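# Fork the loose switch onto the yellow-taped rack rails

## Task

With the fork, carry the unscrewed switch onto the rack's rail pair marked by yellow tape and push it all the way in. The rack is loose: it must not tilt beyond a slight amount, which fails the task, and it must finish in its original place.

## Robot and tools

Robot: one six-joint arm (Elite-style, UR-like chain) on a base whose URDF root sits at (0, 0, +0.094) m in the scene frame, tilted very slightly. There is a single arm, so every motion argument is one list for that arm only. Instead of a gripper it carries a rigid steel lifting fork with no motor or sensor. It has two flat blades, 240 mm long, 30 mm wide and 8 mm thick, with 110 mm between them, pointing along the tool point's -y axis. The load rests on faces looking along -z, so the blades are level when the tool's +z points straight down. Blades tipped nose-down let the load slide off. The tool point lies midway between the tines, halfway along them, on the load-carrying plane. The blade noses are 120 mm from it toward -y and the upright back legs 120 mm toward +y. A block about 10 cm long sticks out from the last joint's axis toward the fork's -y and turns with it.

Frame: all poses, velocities and targets are in the scene frame. Its origin is on the table top under the base, +z is up, and +y is to the left when looking along +x. Offsets use the scene axes, and a rotation turns about the Hand target's position.

execute_actions(actions, cameras): actions is a list of actions. Each action is a table of up to 15 rows, one row per 1/30 s step, and a short table repeats its last row. Each action lasts 0.5 s. A row is 6 numbers in [-1, 1]: dx, dy, dz, rx, ry, rz. This is an offset, not a pose. It is measured from the Hand target at the start of that action, and every row counts from that same start. 1.0 equals 0.6 m of travel or 180 degrees, and rx, ry, rz form one rotation vector. Each new action starts from the current Hand target, so sending the same offset again moves the arm further. If dx, dy, dz together exceed length 1.0 they may be scaled down along their direction. An empty actions list returns camera images and the scene number. cameras is a list of names (cam_head_left, cam_head_right, cam_wrist), ["all"], [] or null.

move(target, speed, blend, blocking, cameras): drives the tool point along a straight line. target is one 6-number row, or a list of up to 15 rows, in the same offset format. All rows count from the same starting Hand target, not from each other. speed is in m/s, from 0.002 to 3.2 with default 0.25, and turning is capped at twice that in rad/s. You may give one speed per segment. blend, in metres, rounds the corners between list targets. 0 means a full stop at each one. blocking=false returns after about 0.5 s while the arm keeps going. A path takes at least 0.5 s and gets cut short if it would take over 10 s. It does not avoid obstacles, and the real tool point lags and can drift from it, more at speed and with a stretched arm. Keep paths away from the base, since passing near it can flip the shoulder posture. The result adds a move: line. done means the arm settled within 3 mm and 2 degrees of target. Other endings are off_target, moving, held (a check withheld steps or clearance stopped it) and fault. limits=paced means the sent pose was clipped. Neither done nor off_target tells you whether the fork is touching something.

wait(seconds 0 to 10): lets time pass while the arm holds its command. stop(): brakes a running move, and braking takes some distance. zoom_image(camera, region=[x0,y0,x1,y1] in pixels, at most 504x504): enlarges part of a camera's newest image. read_manual: licence texts only. finished_scene(scene): ends the current scene for good. Pass the current scene's number, and call it only once the switch is in place and will stay there.

Control details: orientation commands are clipped each step to within 32 degrees of the measured orientation. The Hand target line shows the last commanded pose after clipping, and later offsets count from it. The tool point often stops a little short. Sending another action, even all zeros, asks for the target again, and any remaining gap can then be sent as an offset. Waiting does not close it. A load makes the tool sag and tilt, so compare the reported pose with the one you sent and correct it. Commands are smoothed, with about 0.15 s lag. Joint speed is capped at 2.09, 2.62 and 3.14 rad/s (shoulder, elbow, wrist), so a result may arrive before a large move has finished.

Results: end_effector_position (m), end_effector_quat_wxyz, velocities (m/s, rad/s), Joint positions in URDF order, and joint torques. Torques include gravity and have offsets and noise, and positive means toward a larger joint reading. A velocity line reading "within noise" means the arm is still. MOTOR HOT appears at 70 °C. At 85 °C an OVER-TEMPERATURE FAULT brakes the arm for 30 to 60 s or more. Heat builds when holding loads, staying stretched out or pushing toward unreachable poses.

Cameras: cam_head_left and cam_head_right sit on a fixed bar, and cam_wrist rides on the hand. All are 672x504 and calibrated in OpenCV conventions, with possible small offsets.

Avoid: the arm is stiff, so a target even slightly beyond a firm contact can fault it. Contact torque at a joint limit (293, 293, 133, 49.8, 49.8, 49.8 N m), or about 150 N of outside force, stops the arm for 10 s. A blocked arm keeps pushing until commanded back, so end a push by sending the target back past the tool point. Do not slam or hit fixed or heavy objects. Do not drop the switch or let it fall off the table. Do not tip or shift the loose rack. Loose objects may occasionally be nudged by outside pushes.

Each tool is called as name([rows], argument=value, ...), one row to a line, values as JSON.

## Session

execute_actions(actions=[])

Scene clock: 0.00 s.
end_effector_position=(+0.6600, +0.2529, +0.3169) end_effector_quat_wxyz=(+0.049, +0.971, +0.235, +0.002)
Joint positions: [3.144 -1.402 1.911 -2.097 -1.658 1.049]
Joint velocities: within noise
Joint torques (N m): no reading
Hand target: +0.6600, +0.2529, +0.3169; +0.049, +0.971, +0.235, +0.002

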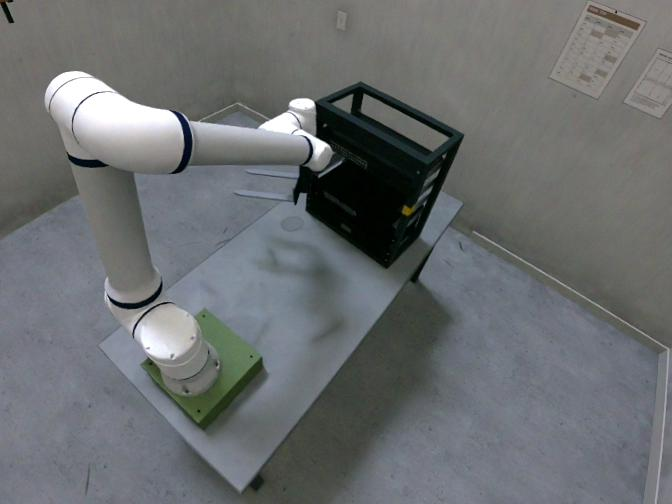

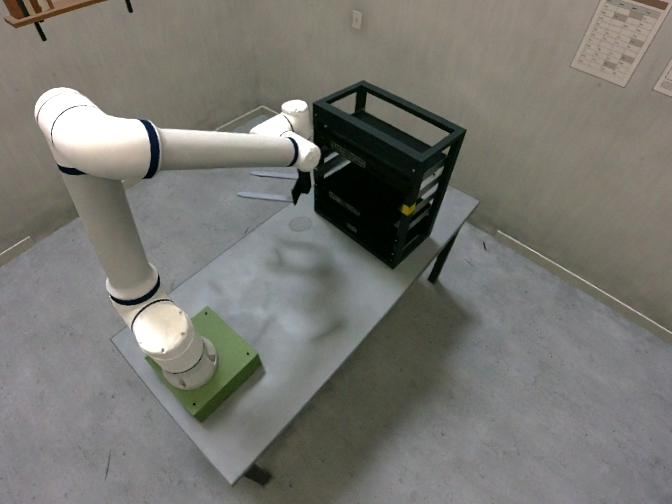

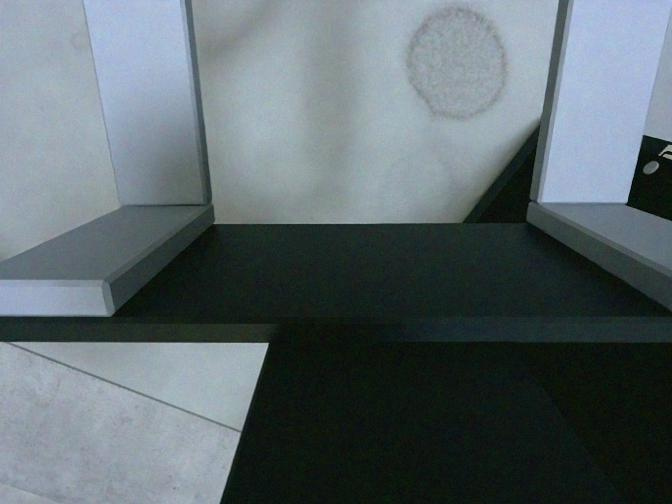

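zoom_image(camera="cam_head_left", region=[220, 60, 480, 280])

zoom_image(camera="cam_head_right", region=[220, 60, 480, 280])

Scaled by 1.938.

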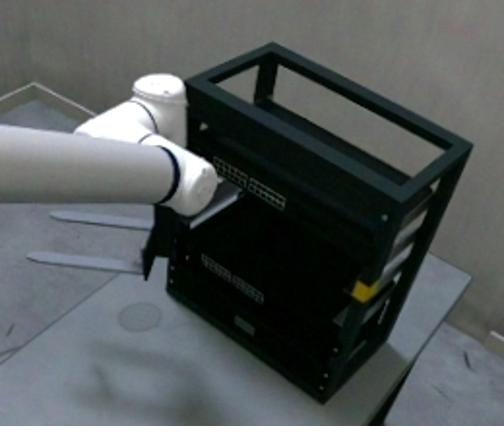

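Scaled by 1.938.

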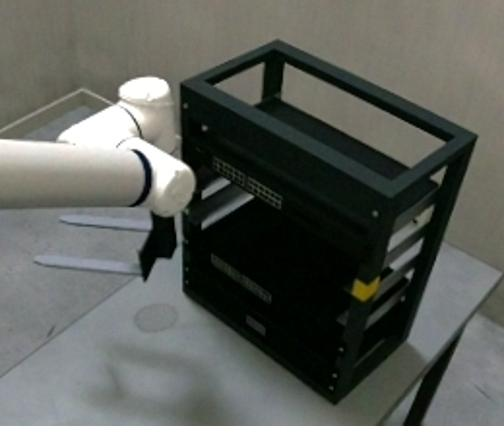

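zoom_image(camera="cam_head_right", region=[300, 80, 470, 270])

zoom_image(camera="cam_head_left", region=[295, 80, 465, 270])

Scaled by 2.653.

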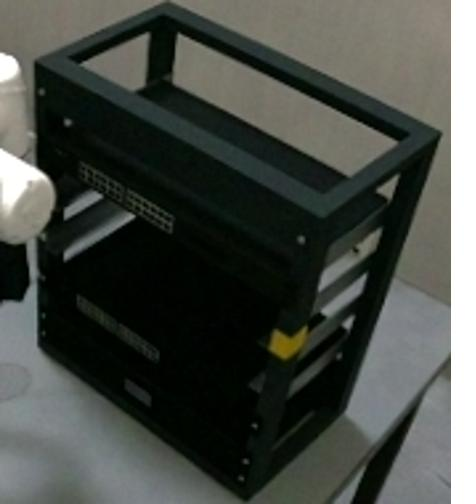

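Scaled by 2.653.

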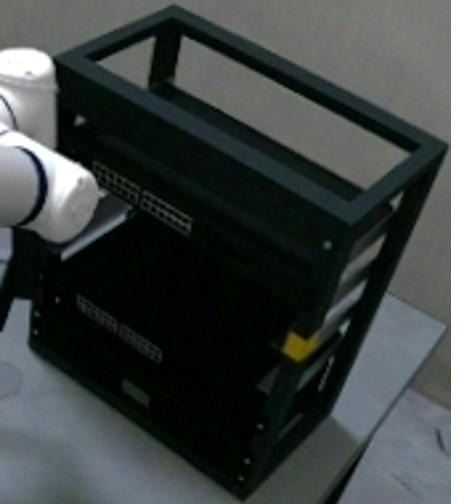

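move([
  [-0.2, 0, 0.167, 0, 0, 0],
  [-0.22, -0.313, 0.388, 0.429, -0.324, -0.570],
], speed=0.4, blend=[0.05, 0], cameras=["all"])

Scene clock: 108.60 s.
end_effector_position=(+0.5298, +0.1066, +0.5206) end_effector_quat_wxyz=(-0.328, +0.731, -0.451, +0.393)
Joint positions: [2.286 -2.516 2.858 -2.643 -0.711 2.127]
Joint torques (N m): [-21.34 11.4 -98 -5.55 6.61 -1.54]
Hand target: +0.5298, +0.1066, +0.5206; -0.328, +0.731, -0.451, +0.393 (not the last commanded pose)
Off the commanded pose: 0.051 m, 33 deg.
move: held (a check stopped the path); path passed 1 of 2 targets; limits=held
pose unreachable: on one or more control steps of this call, first in action 0 (counted from 0), an arm could not follow its commanded pose, so it was not sent that pose on those steps. It may still have moved: this result reports where it is.
cause: moving toward the commanded pose would bring two parts of the arm too close to each other (joints 3 (elbow) and 4 (wrist 1) lie between them).
camera_calibration:
cam_wrist: T_world_to_cam=[[0.301981, -0.918865, 0.253959, -0.184727], [-0.679313, -0.39431, -0.618913, 0.595473], [0.668836, 0.0143821, -0.743271, 0.125434], [0, 0, 0, 1]] pos_world=[0.376402, 0.0632579, 0.50869]

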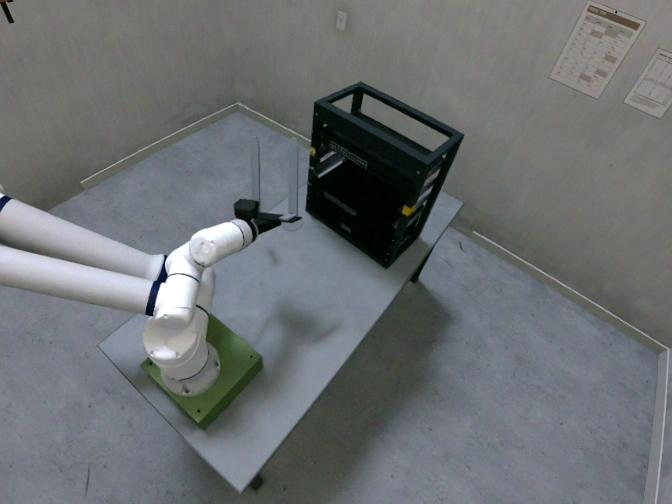

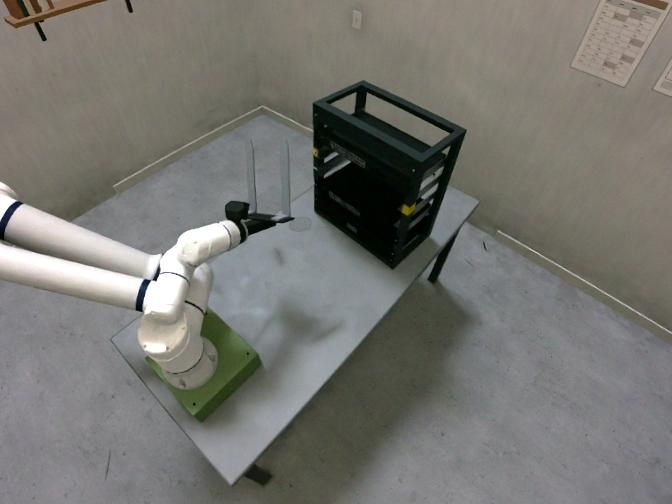

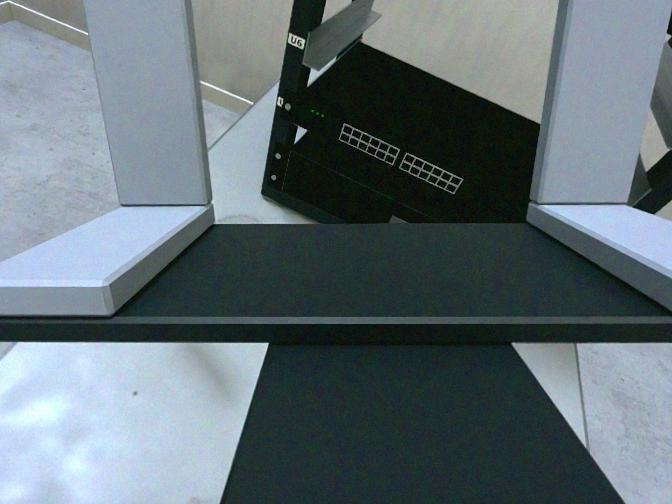

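zoom_image(camera="cam_head_right", region=[300, 75, 480, 275])

zoom_image(camera="cam_head_left", region=[300, 110, 420, 270])

zoom_image(camera="cam_wrist", region=[210, 0, 550, 230])

Scaled by 2.520.

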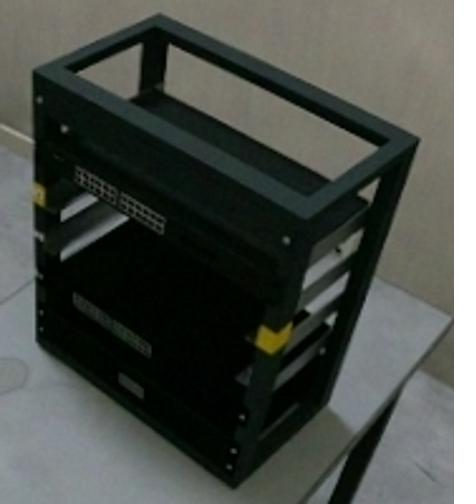

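Scaled by 3.150.

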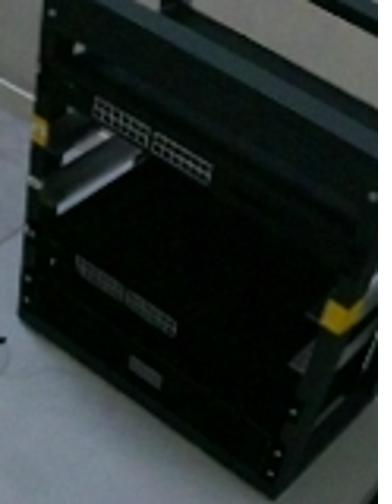

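Scaled by 1.482.

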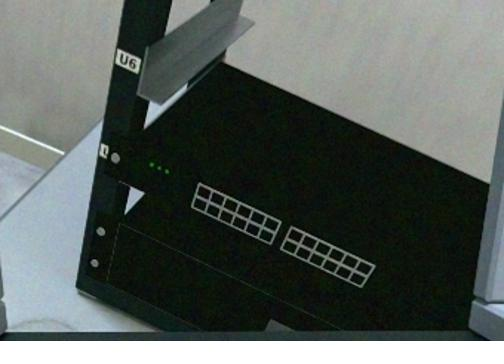

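move([
  [0.15, -0.1, 0.12, 0, 0, 0],
  [0.195, -0.193, 0.155, 0.1045, -0.0943, -0.0787],
], speed=0.3, blend=[0.04, 0], cameras=["cam_wrist", "cam_head_right"])

Scene clock: 142.20 s.
end_effector_position=(+0.6468, -0.0092, +0.6136) end_effector_quat_wxyz=(-0.455, +0.542, -0.542, +0.454)
Joint positions: [2.594 -1.591 2.668 -3.993 -0.987 3.023]
Joint torques (N m): [9.17 -16.47 -61.26 -10.2 -1.46 3.28]
Hand target: +0.6468, -0.0092, +0.6136; -0.455, +0.542, -0.542, +0.454
Off the commanded pose: 0.000 m, 0 deg.
move: done
camera_calibration:
cam_wrist: T_world_to_cam=[[0.0241791, -0.999542, -0.0182239, -0.00419633], [-0.504502, 0.00353785, -0.863403, 0.727419], [0.863072, 0.0300703, -0.504185, -0.154175], [0, 0, 0, 1]] pos_world=[0.500149, -0.00213183, 0.550247]
Images, in order (width x height): cam_head_right 672x504, cam_wrist 672x504.

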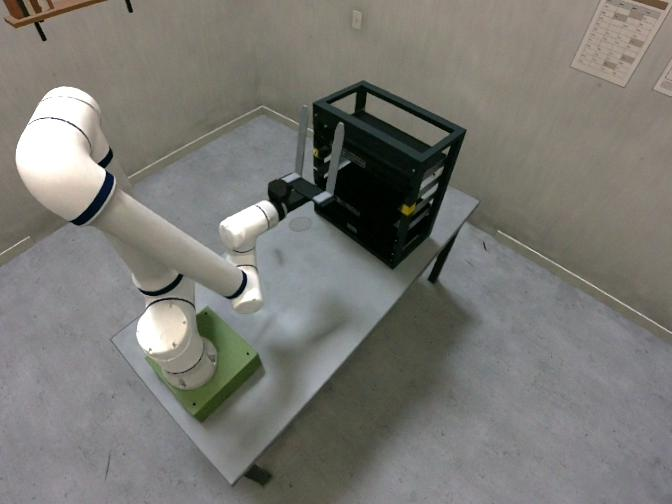

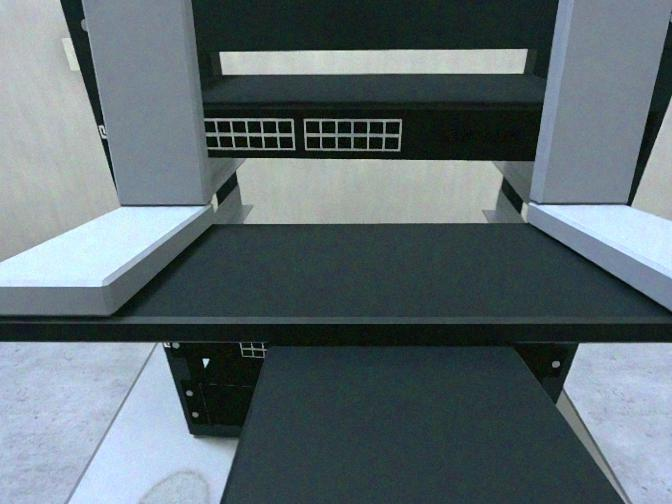

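move(target=[-0.03, 0.24, -0.04, 0, 0, 0], speed=0.3, cameras=["cam_wrist"])

zoom_image(camera="cam_wrist", region=[200, 0, 550, 230])

move(target=[0, 0, -0.3, 0, 0, 0], speed=0.3, cameras=["cam_wrist"])

zoom_image(camera="cam_wrist", region=[200, 0, 550, 230])

move(target=[0, -0.48, 0, 0, 0, 0], speed=0.3, cameras=["cam_wrist"])

zoom_image(camera="cam_wrist", region=[200, 0, 550, 230])

move(target=[0, 0, 0.3, 0, 0, 0], speed=0.3, cameras=["cam_wrist"])

zoom_image(camera="cam_wrist", region=[200, 0, 550, 230])

Scene clock: 151.40 s.
end_effector_position=(+0.6288, +0.1347, +0.5896) end_effector_quat_wxyz=(-0.455, +0.542, -0.542, +0.454)
Joint positions: [3.039 -1.495 2.661 -4.118 -1.423 3.121]
Joint torques (N m): [9.3 -24.75 -56.41 -11.3 -2.22 3.24]
Hand target: +0.6288, +0.1348, +0.5896; -0.455, +0.542, -0.542, +0.454
Off the commanded pose: 0.000 m, 0 deg.
move: done
camera_calibration:
cam_wrist: T_world_to_cam=[[0.0241338, -0.999541, -0.0183055, 0.139798], [-0.50431, 0.00363785, -0.863515, 0.697108], [0.863185, 0.0300716, -0.503991, -0.155313], [0, 0, 0, 1]] pos_world=[0.482249, 0.141868, 0.526246]
Images, in order (width x height): cam_wrist 672x504.

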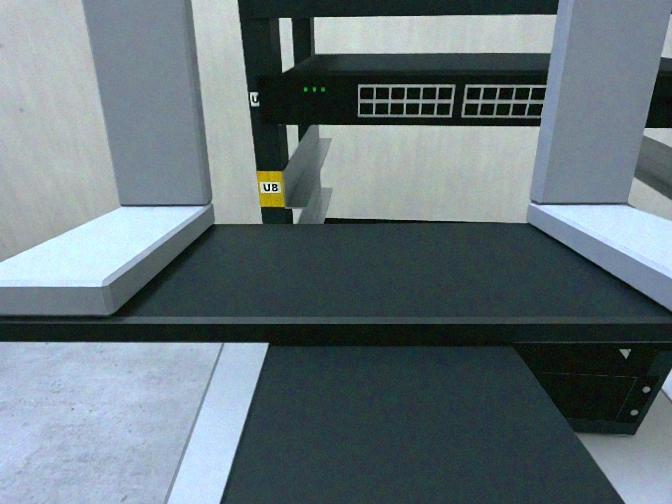

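Scaled by 1.440.

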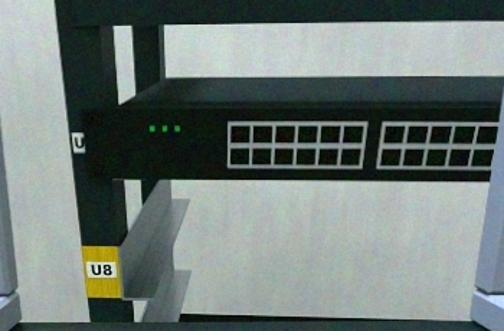

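Scene clock: 152.83 s.
end_effector_position=(+0.6288, +0.1348, +0.4097) end_effector_quat_wxyz=(-0.455, +0.542, -0.542, +0.454)
Joint positions: [3.042 -0.853 2.662 -4.761 -1.426 3.122]
Joint torques (N m): [-22.14 -49.56 -5.93 -11.22 2.04 3.49]
Hand target: +0.6288, +0.1348, +0.4096; -0.455, +0.542, -0.542, +0.454
Off the commanded pose: 0.000 m, 0 deg.
move: done
camera_calibration:
cam_wrist: T_world_to_cam=[[0.0241318, -0.999541, -0.0183092, 0.136607], [-0.504428, 0.00363794, -0.863446, 0.541795], [0.863116, 0.0300722, -0.504109, -0.24591], [0, 0, 0, 1]] pos_world=[0.482249, 0.141968, 0.346346]
Images, in order (width x height): cam_wrist 672x504.

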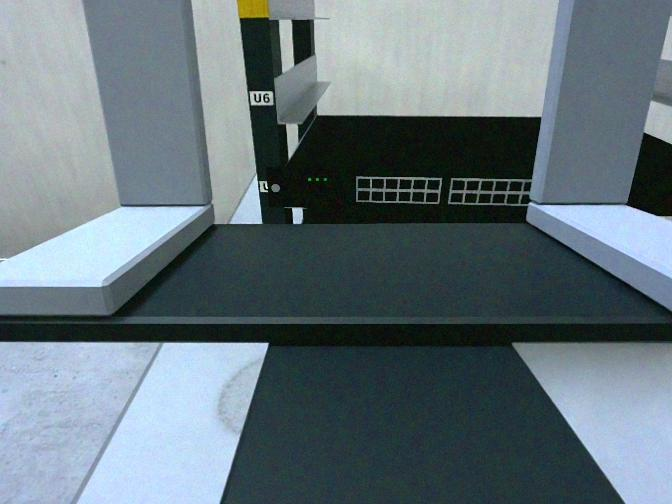

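Scaled by 1.440.

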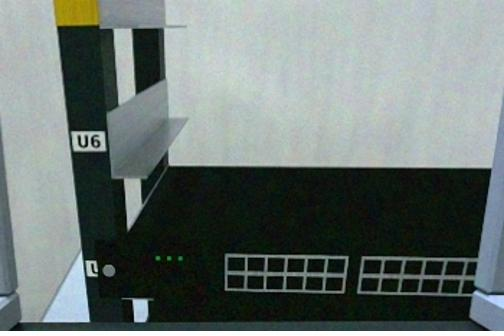

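Scene clock: 154.63 s.
end_effector_position=(+0.6288, -0.1532, +0.4096) end_effector_quat_wxyz=(-0.455, +0.542, -0.542, +0.454)
Joint positions: [2.2 -0.855 2.674 -4.627 -0.607 2.873]
Joint torques (N m): [-22.71 -73.5 -2.39 -2.95 3.58 -2.22]
Hand target: +0.6288, -0.1532, +0.4096; -0.455, +0.542, -0.542, +0.454
Off the commanded pose: 0.000 m, 0 deg.
move: done
camera_calibration:
cam_wrist: T_world_to_cam=[[0.0239997, -0.999544, -0.0183414, -0.151188], [-0.504236, 0.00373903, -0.863558, 0.542717], [0.863232, 0.0299735, -0.503916, -0.237436], [0, 0, 0, 1]] pos_world=[0.482248, -0.146032, 0.346246]
Images, in order (width x height): cam_wrist 672x504.

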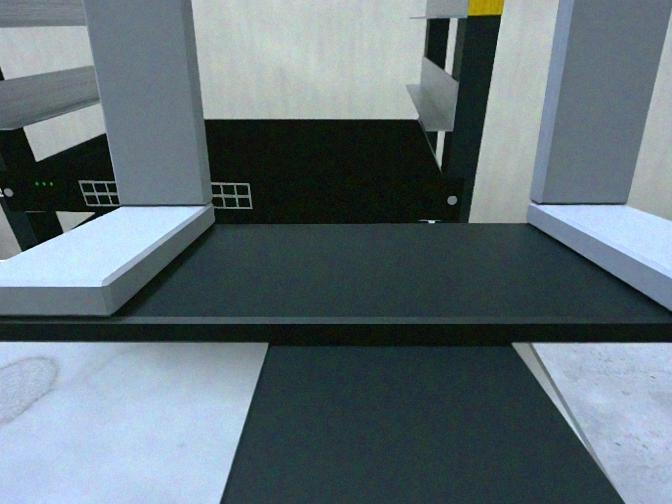

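Scaled by 1.440.

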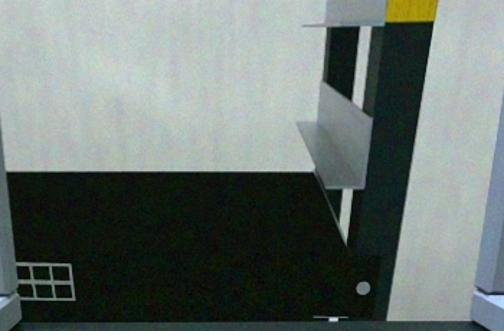

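Scene clock: 156.23 s.
end_effector_position=(+0.6288, -0.1532, +0.5896) end_effector_quat_wxyz=(-0.455, +0.542, -0.542, +0.454)
Joint positions: [2.204 -1.508 2.668 -3.97 -0.611 2.875]
Joint torques (N m): [-22.31 -47 -51.1 -3.73 3.88 -2.1]
Hand target: +0.6288, -0.1532, +0.5896; -0.455, +0.542, -0.542, +0.454
Off the commanded pose: 0.000 m, 0 deg.
move: done
camera_calibration:
cam_wrist: T_world_to_cam=[[0.0240512, -0.999544, -0.0182508, -0.147959], [-0.504117, 0.00363896, -0.863628, 0.698122], [0.8633, 0.0299718, -0.5038, -0.146826], [0, 0, 0, 1]] pos_world=[0.482248, -0.146032, 0.526246]
Images, in order (width x height): cam_wrist 672x504.

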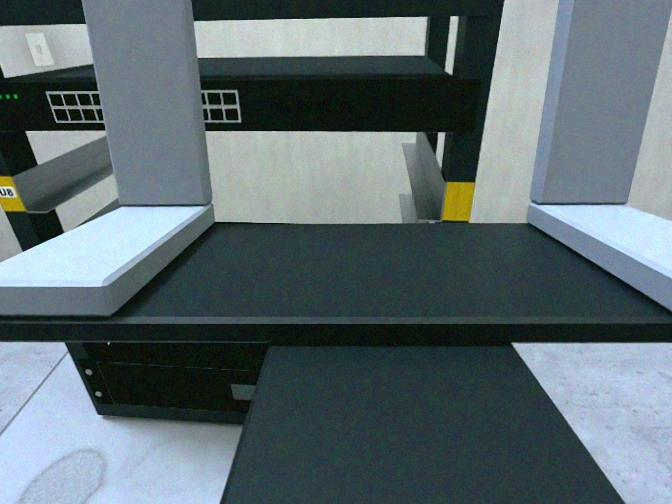

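Scaled by 1.440.

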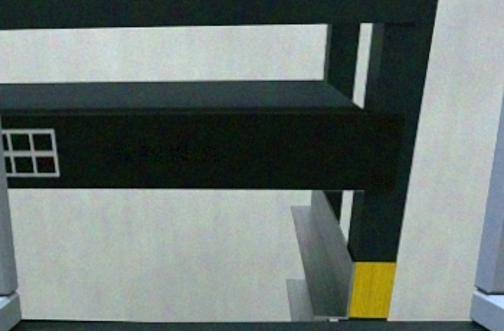

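execute_actions(actions=[])

zoom_image(camera="cam_head_left", region=[295, 70, 395, 170])

zoom_image(camera="cam_head_left", region=[375, 110, 475, 280])

zoom_image(camera="cam_head_left", region=[290, 160, 400, 270])

Scene clock: 231.63 s.
end_effector_position=(+0.6288, -0.1532, +0.5896) end_effector_quat_wxyz=(-0.455, +0.542, -0.542, +0.454)
Joint positions: [2.204 -1.508 2.668 -3.97 -0.611 2.875]
Joint velocities: within noise
Joint torques (N m): [-22.18 -48.8 -29.31 -3.73 3.82 -2]
Hand target: +0.6288, -0.1532, +0.5896; -0.455, +0.542, -0.542, +0.454
Off the commanded pose: 0.000 m, 0 deg.
camera_calibration:
cam_wrist: T_world_to_cam=[[0.024136, -0.999541, -0.018304, -0.147972], [-0.504235, 0.00363798, -0.863559, 0.698143], [0.863229, 0.0300724, -0.503916, -0.146716], [0, 0, 0, 1]] pos_world=[0.482249, -0.146032, 0.526246]

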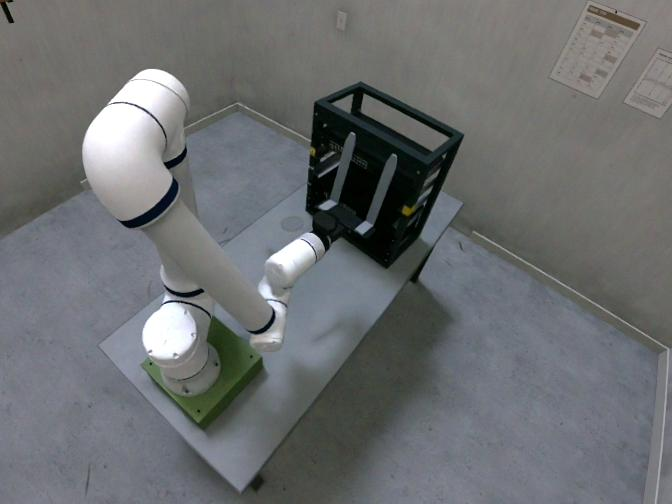

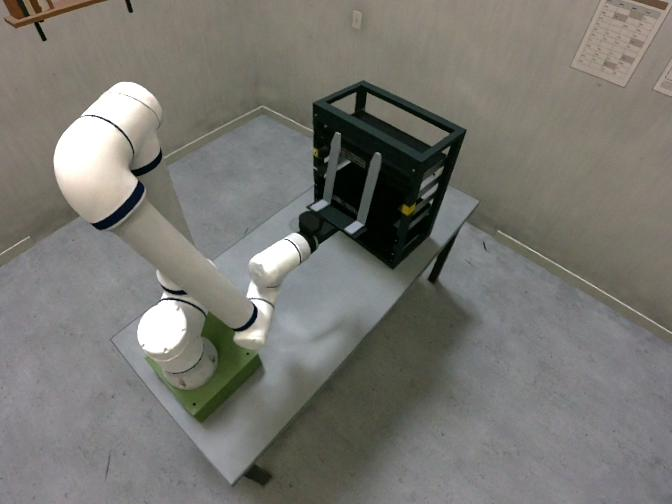

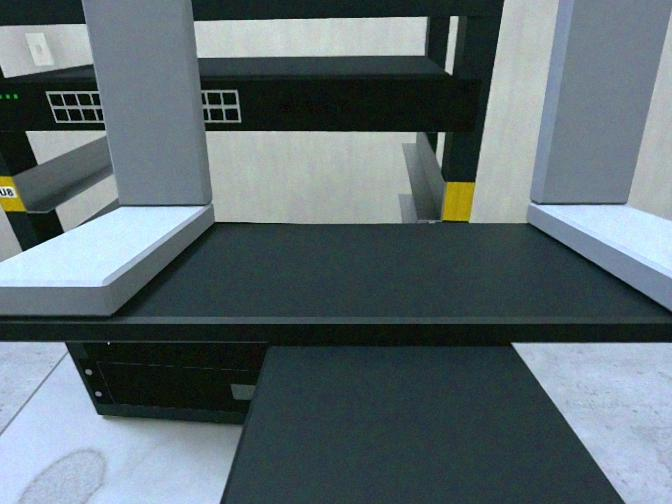

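Scaled by 5.040.

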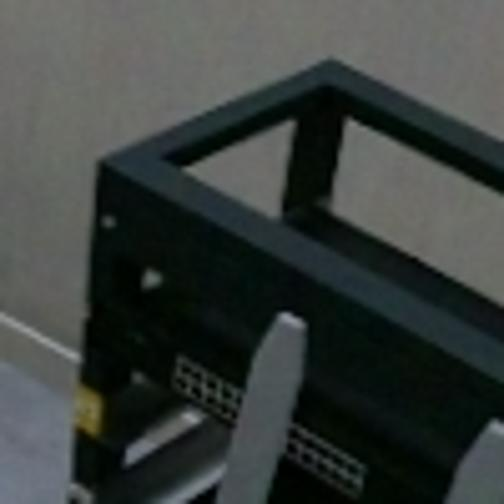

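Scaled by 2.965.

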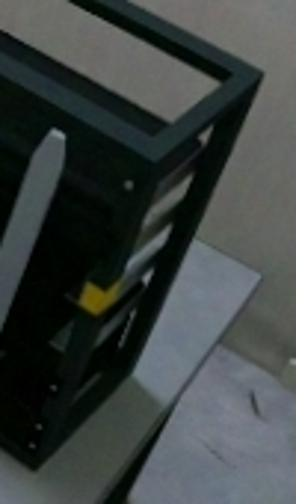

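Scaled by 4.582.

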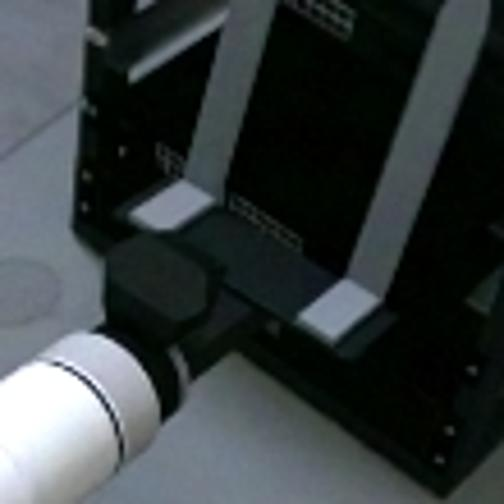

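move([
  [-0.048, 0.255, -0.15, 0.0163, 0.4442, -0.0194],
  [0.0728, 0.2663, -0.316, 0.0163, 0.4442, -0.0194],
], speed=0.35, blend=[0.03, 0], cameras=["all"])

zoom_image(camera="cam_head_left", region=[270, 80, 440, 250])

zoom_image(camera="cam_head_right", region=[270, 80, 440, 250])

Scene clock: 261.30 s.
end_effector_position=(+0.6723, +0.0065, +0.4002) end_effector_quat_wxyz=(+0.000, +0.680, -0.733, +0.000)
Joint positions: [2.873 -1.825 2.167 -1.898 -1.568 2.9]
Joint torques (N m): [11.02 -20.41 -73.27 -10.19 -2.16 3.2]
Hand target: +0.6725, +0.0065, +0.4000; +0.000, +0.680, -0.733, +0.000
Off the commanded pose: 0.000 m, 0 deg.
move: done
camera_calibration:
cam_wrist: T_world_to_cam=[[-0.0869511, -0.995847, -0.0269725, 0.0852849], [-0.935236, 0.072272, 0.34657, 0.361008], [-0.343182, 0.0553603, -0.937636, 0.699934], [0, 0, 0, 1]] pos_world=[0.585247, 0.0200915, 0.533469]

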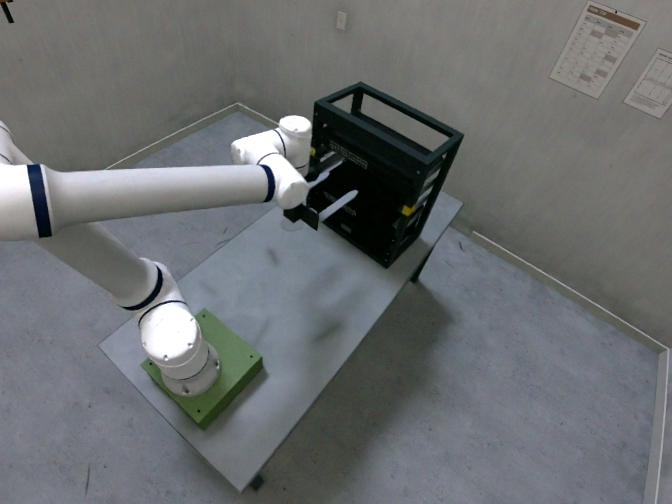

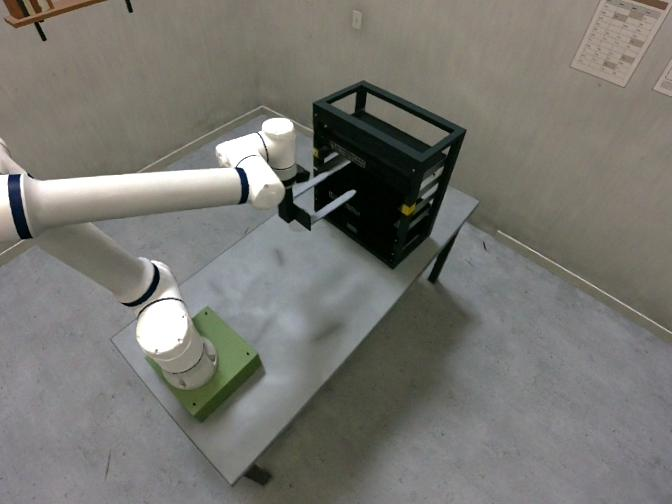

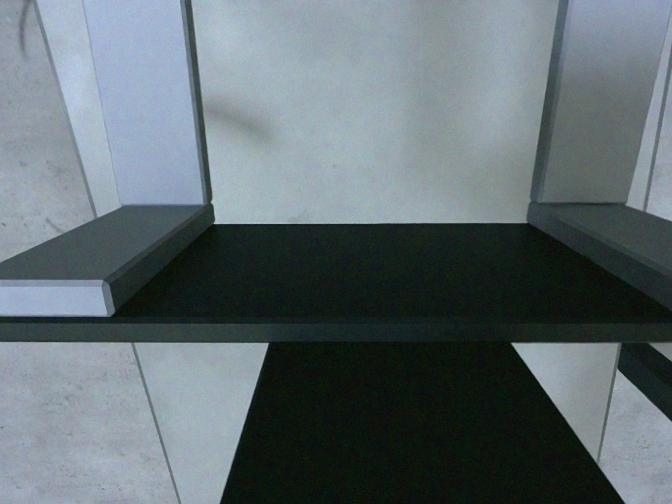

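Scaled by 2.965.

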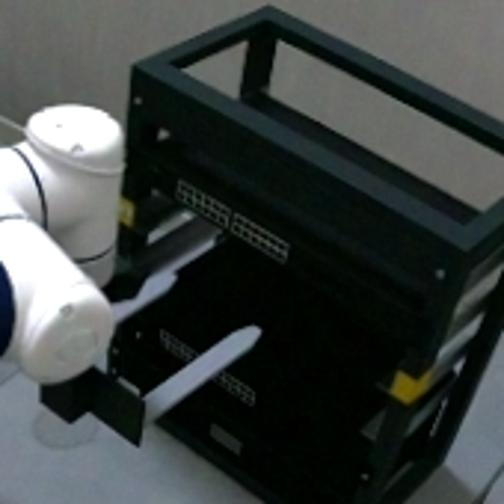

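Scaled by 2.965.

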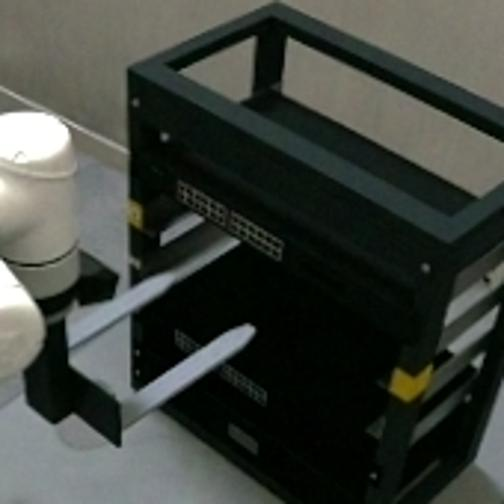

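move(target=[0.3324, -0.0244, 0, 0, 0, 0], speed=0.12, cameras=["all"])

zoom_image(camera="cam_head_left", region=[290, 80, 430, 220])

zoom_image(camera="cam_head_right", region=[290, 80, 430, 220])

Scene clock: 291.90 s.
end_effector_position=(+0.8717, -0.0081, +0.4000) end_effector_quat_wxyz=(+0.000, +0.680, -0.733, +0.000)
Joint positions: [2.941 -1.472 1.851 -1.935 -1.567 2.969]
Joint torques (N m): [9.12 -57.68 -96.78 -5.16 -0.53 3.46]
Hand target: +0.8719, -0.0081, +0.4000; +0.000, +0.680, -0.733, +0.000
Off the commanded pose: 0.000 m, 0 deg.
move: done
camera_calibration:
cam_wrist: T_world_to_cam=[[-0.0869844, -0.995842, -0.0270663, 0.0881569], [-0.935233, 0.0722707, 0.346577, 0.548578], [-0.34318, 0.0554601, -0.937631, 0.769074], [0, 0, 0, 1]] pos_world=[0.784647, 0.00549132, 0.533369]

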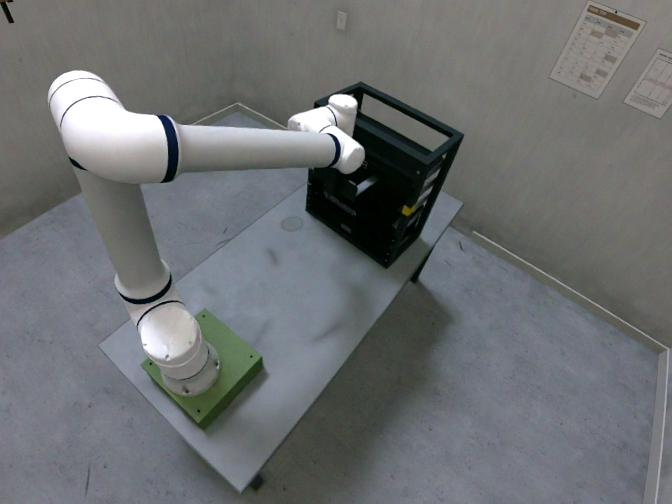

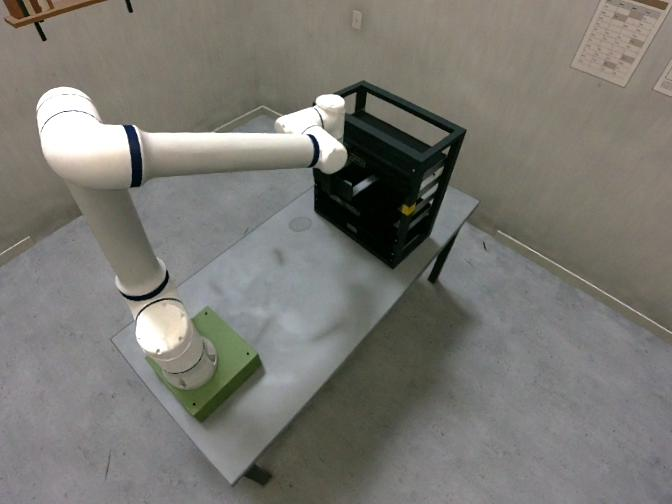

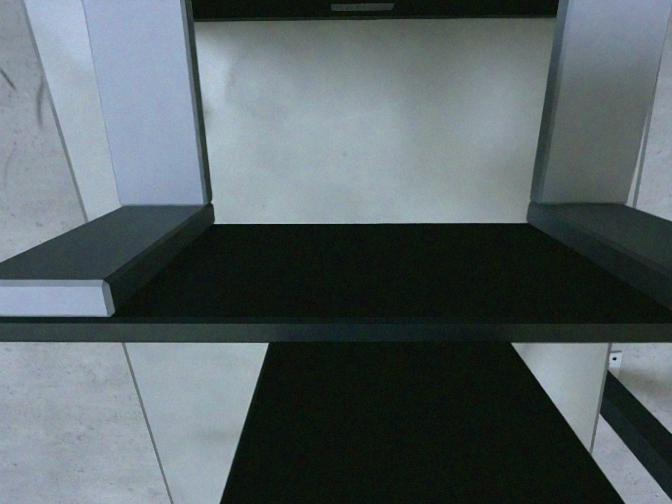

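Scaled by 3.600.

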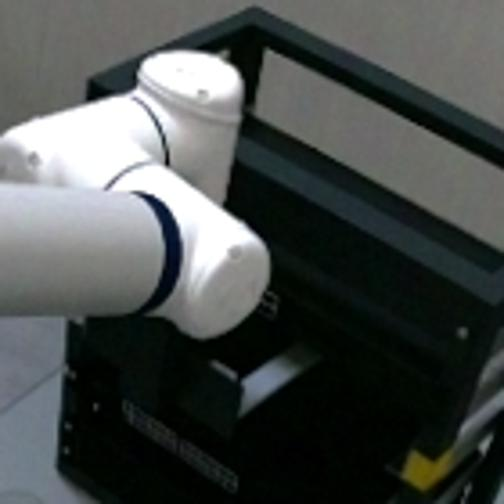

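Scaled by 3.600.

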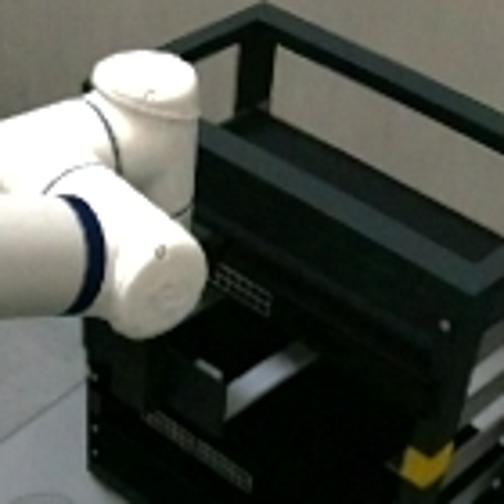

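move(target=[0.0831, -0.0061, 0, 0, 0, 0], speed=0.12, cameras=["cam_head_right"])

zoom_image(camera="cam_head_right", region=[290, 80, 430, 220])

move(target=[0, 0, 0.0333, 0, 0, 0], speed=0.05)

move(target=[0, 0, 0.0083, 0, 0, 0], speed=0.02)

move(target=[0, 0, 0.0083, 0, 0, 0], speed=0.02)

move(target=[0, 0, 0.0083, 0, 0, 0], speed=0.02)

Scene clock: 307.53 s.
end_effector_position=(+0.9216, -0.0117, +0.4000) end_effector_quat_wxyz=(+0.000, +0.680, -0.733, +0.000)
Joint positions: [2.952 -1.392 1.759 -1.923 -1.567 2.98]
Joint torques (N m): [9.83 -65.79 -97.56 -5.19 0.97 3.43]
Hand target: +0.9218, -0.0118, +0.4000; +0.000, +0.680, -0.733, +0.000
Off the commanded pose: 0.000 m, 0 deg.
move: done
Images, in order (width x height): cam_head_right 672x504.

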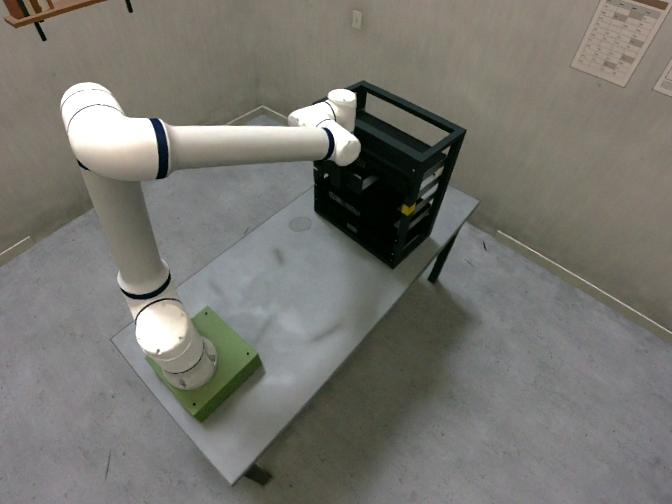

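Scaled by 3.600.

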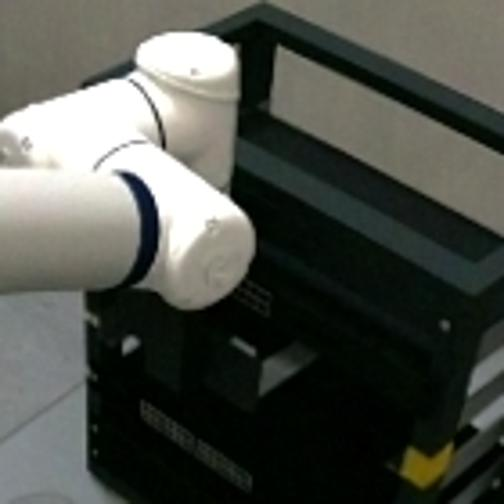

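Scene clock: 308.40 s.
end_effector_position=(+0.9218, -0.0117, +0.4198) end_effector_quat_wxyz=(+0.000, +0.680, -0.733, +0.000)
Joint positions: [2.952 -1.403 1.735 -1.889 -1.567 2.98]
Joint torques (N m): [-10.03 -93.73 -98.85 -5.27 -0.58 -0.87]
Hand target: +0.9218, -0.0118, +0.4200; +0.000, +0.680, -0.733, +0.000
Off the commanded pose: 0.000 m, 0 deg.
move: done

Scene clock: 309.10 s.
end_effector_position=(+0.9218, -0.0117, +0.4247) end_effector_quat_wxyz=(+0.000, +0.680, -0.733, +0.000) end_effector_velocity=(+0.000, +0.000, +0.002) end_effector_angular_velocity=(+0.000, +0.001, +0.000)
Joint positions: [2.952 -1.405 1.728 -1.88 -1.567 2.98]
Joint velocities: [0 -0.002 -0.003 0.005 0 0]
Joint torques (N m): [-14.83 -93.82 -98.16 -5.5 -0.74 -1.58]
Hand target: +0.9218, -0.0118, +0.4250; +0.000, +0.680, -0.733, +0.000
Off the commanded pose: 0.000 m, 0 deg.
move: done

Scene clock: 309.80 s.
end_effector_position=(+0.9218, -0.0117, +0.4297) end_effector_quat_wxyz=(+0.000, +0.680, -0.733, +0.000) end_effector_velocity=(+0.000, +0.000, +0.002) end_effector_angular_velocity=(+0.000, +0.001, +0.000)
Joint positions: [2.952 -1.408 1.722 -1.871 -1.567 2.98]
Joint velocities: [0 -0.001 -0.003 0.005 0 0]
Joint torques (N m): [-18 -93.35 -99.1 -5.15 -0.59 -1.84]
Hand target: +0.9218, -0.0118, +0.4300; +0.000, +0.680, -0.733, +0.000
Off the commanded pose: 0.000 m, 0 deg.
move: done

Scene clock: 310.50 s.
end_effector_position=(+0.9218, -0.0117, +0.4347) end_effector_quat_wxyz=(+0.000, +0.680, -0.733, +0.000)
Joint positions: [2.952 -1.41 1.716 -1.862 -1.567 2.98]
Joint torques (N m): [-19.73 -94.47 -99.15 -5.26 -0.52 -2.06]
Hand target: +0.9218, -0.0118, +0.4349; +0.000, +0.680, -0.733, +0.000
Off the commanded pose: 0.000 m, 0 deg.
move: done

move(target=[0, 0, 0.0083, 0, 0, 0], speed=0.02)

move(target=[0, 0, 0.0083, 0, 0, 0], speed=0.02)

move(target=[0, 0, 0.0083, 0, 0, 0], speed=0.02, cameras=["all"])

zoom_image(camera="cam_head_right", region=[290, 80, 430, 220])

Scene clock: 315.33 s.
end_effector_position=(+0.9217, -0.0117, +0.4396) end_effector_quat_wxyz=(+0.000, +0.680, -0.733, +0.000)
Joint positions: [2.952 -1.412 1.709 -1.853 -1.567 2.98]
Joint torques (N m): [-21.89 -108.22 -120.26 -10.57 -0.77 -1.56]
Hand target: +0.9218, -0.0118, +0.4399; +0.000, +0.680, -0.733, +0.000
Off the commanded pose: 0.000 m, 0 deg.
move: done

Scene clock: 316.03 s.
end_effector_position=(+0.9218, -0.0118, +0.4447) end_effector_quat_wxyz=(+0.000, +0.680, -0.733, +0.000)
Joint positions: [2.952 -1.415 1.703 -1.845 -1.567 2.98]
Joint torques (N m): [-22.2 -128.83 -142.13 -18.24 -0.58 -1.48]
Hand target: +0.9218, -0.0118, +0.4449; +0.000, +0.680, -0.733, +0.000
Off the commanded pose: 0.000 m, 0 deg.
move: done

Scene clock: 316.77 s.
end_effector_position=(+0.9218, -0.0118, +0.4497) end_effector_quat_wxyz=(+0.000, +0.680, -0.733, +0.000)
Joint positions: [2.952 -1.417 1.696 -1.836 -1.567 2.98]
Joint torques (N m): [-22.65 -128.63 -142.44 -18.14 -0.73 -2.11]
Hand target: +0.9218, -0.0118, +0.4499; +0.000, +0.680, -0.733, +0.000
Off the commanded pose: 0.000 m, 0 deg.
move: done
camera_calibration:
cam_wrist: T_world_to_cam=[[-0.0870431, -0.99584, -0.0269308, 0.0901368], [-0.935195, 0.0723675, 0.34666, 0.578302], [-0.343269, 0.0553599, -0.937604, 0.833097], [0, 0, 0, 1]] pos_world=[0.834647, 0.00179143, 0.583069]

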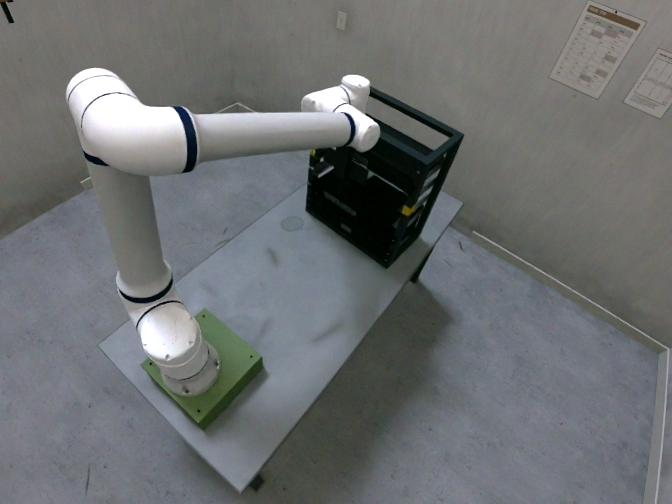

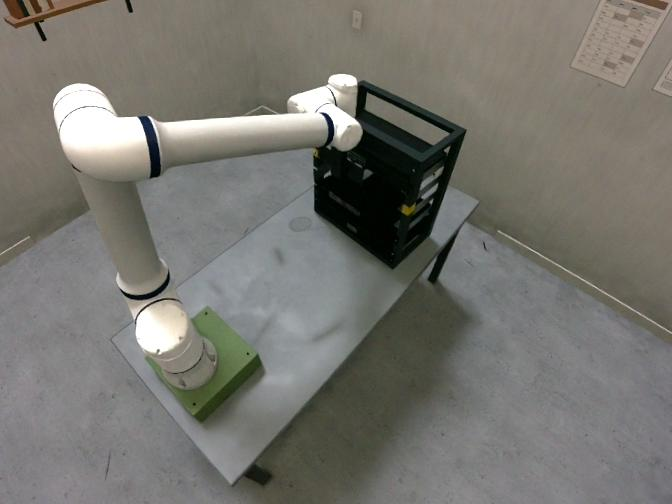

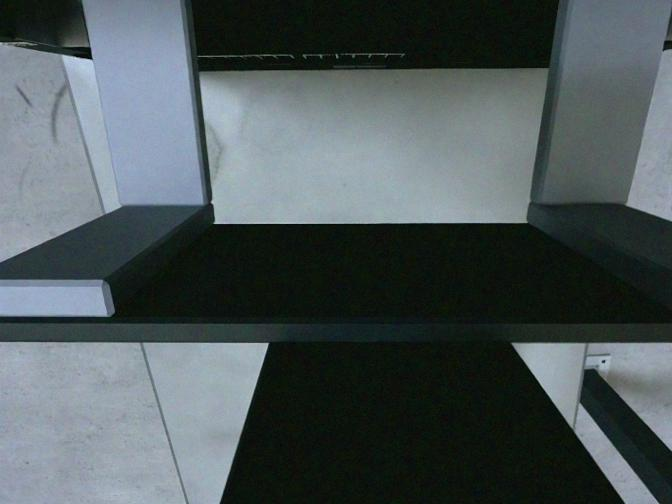

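Scaled by 3.600.

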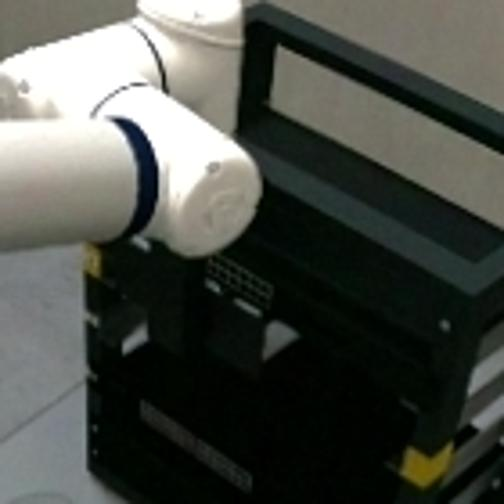

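move(target=[-0.0831, 0.0061, 0, 0, 0, 0], speed=0.06, cameras=["cam_wrist", "cam_head_right"])

zoom_image(camera="cam_head_right", region=[290, 80, 430, 220])

Scene clock: 324.80 s.
end_effector_position=(+0.8721, -0.0081, +0.4499) end_effector_quat_wxyz=(+0.000, +0.680, -0.733, +0.000)
Joint positions: [2.941 -1.498 1.787 -1.845 -1.567 2.969]
Joint torques (N m): [-22.28 -117.09 -117.72 -23.65 -0.15 -2.14]
Hand target: +0.8719, -0.0081, +0.4499; +0.000, +0.680, -0.733, +0.000
Off the commanded pose: 0.000 m, 0 deg.
move: done
camera_calibration:
cam_wrist: T_world_to_cam=[[-0.0870445, -0.99584, -0.0269303, 0.0895075], [-0.935195, 0.0723689, 0.34666, 0.531614], [-0.343269, 0.0553599, -0.937604, 0.81596], [0, 0, 0, 1]] pos_world=[0.785047, 0.00549142, 0.583169]
Images, in order (width x height): cam_head_right 672x504, cam_wrist 672x504.

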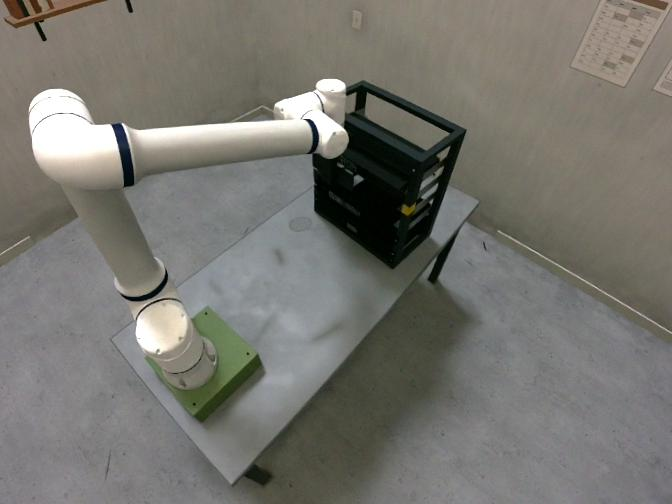

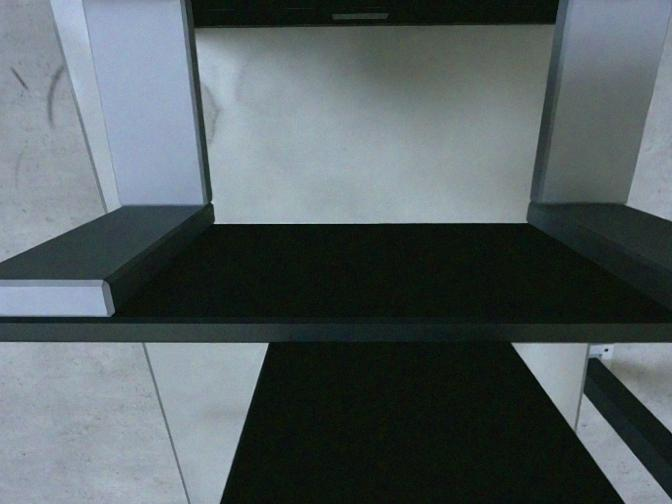

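Scaled by 3.600.

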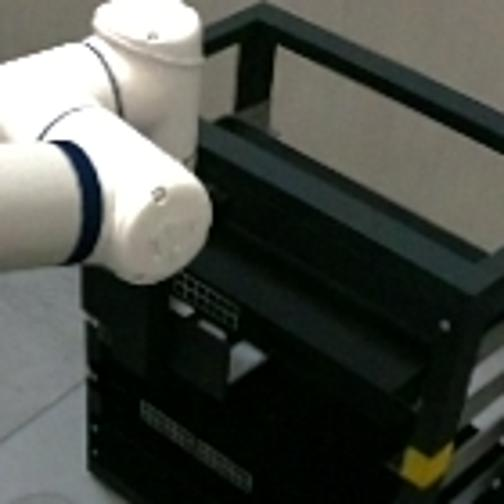

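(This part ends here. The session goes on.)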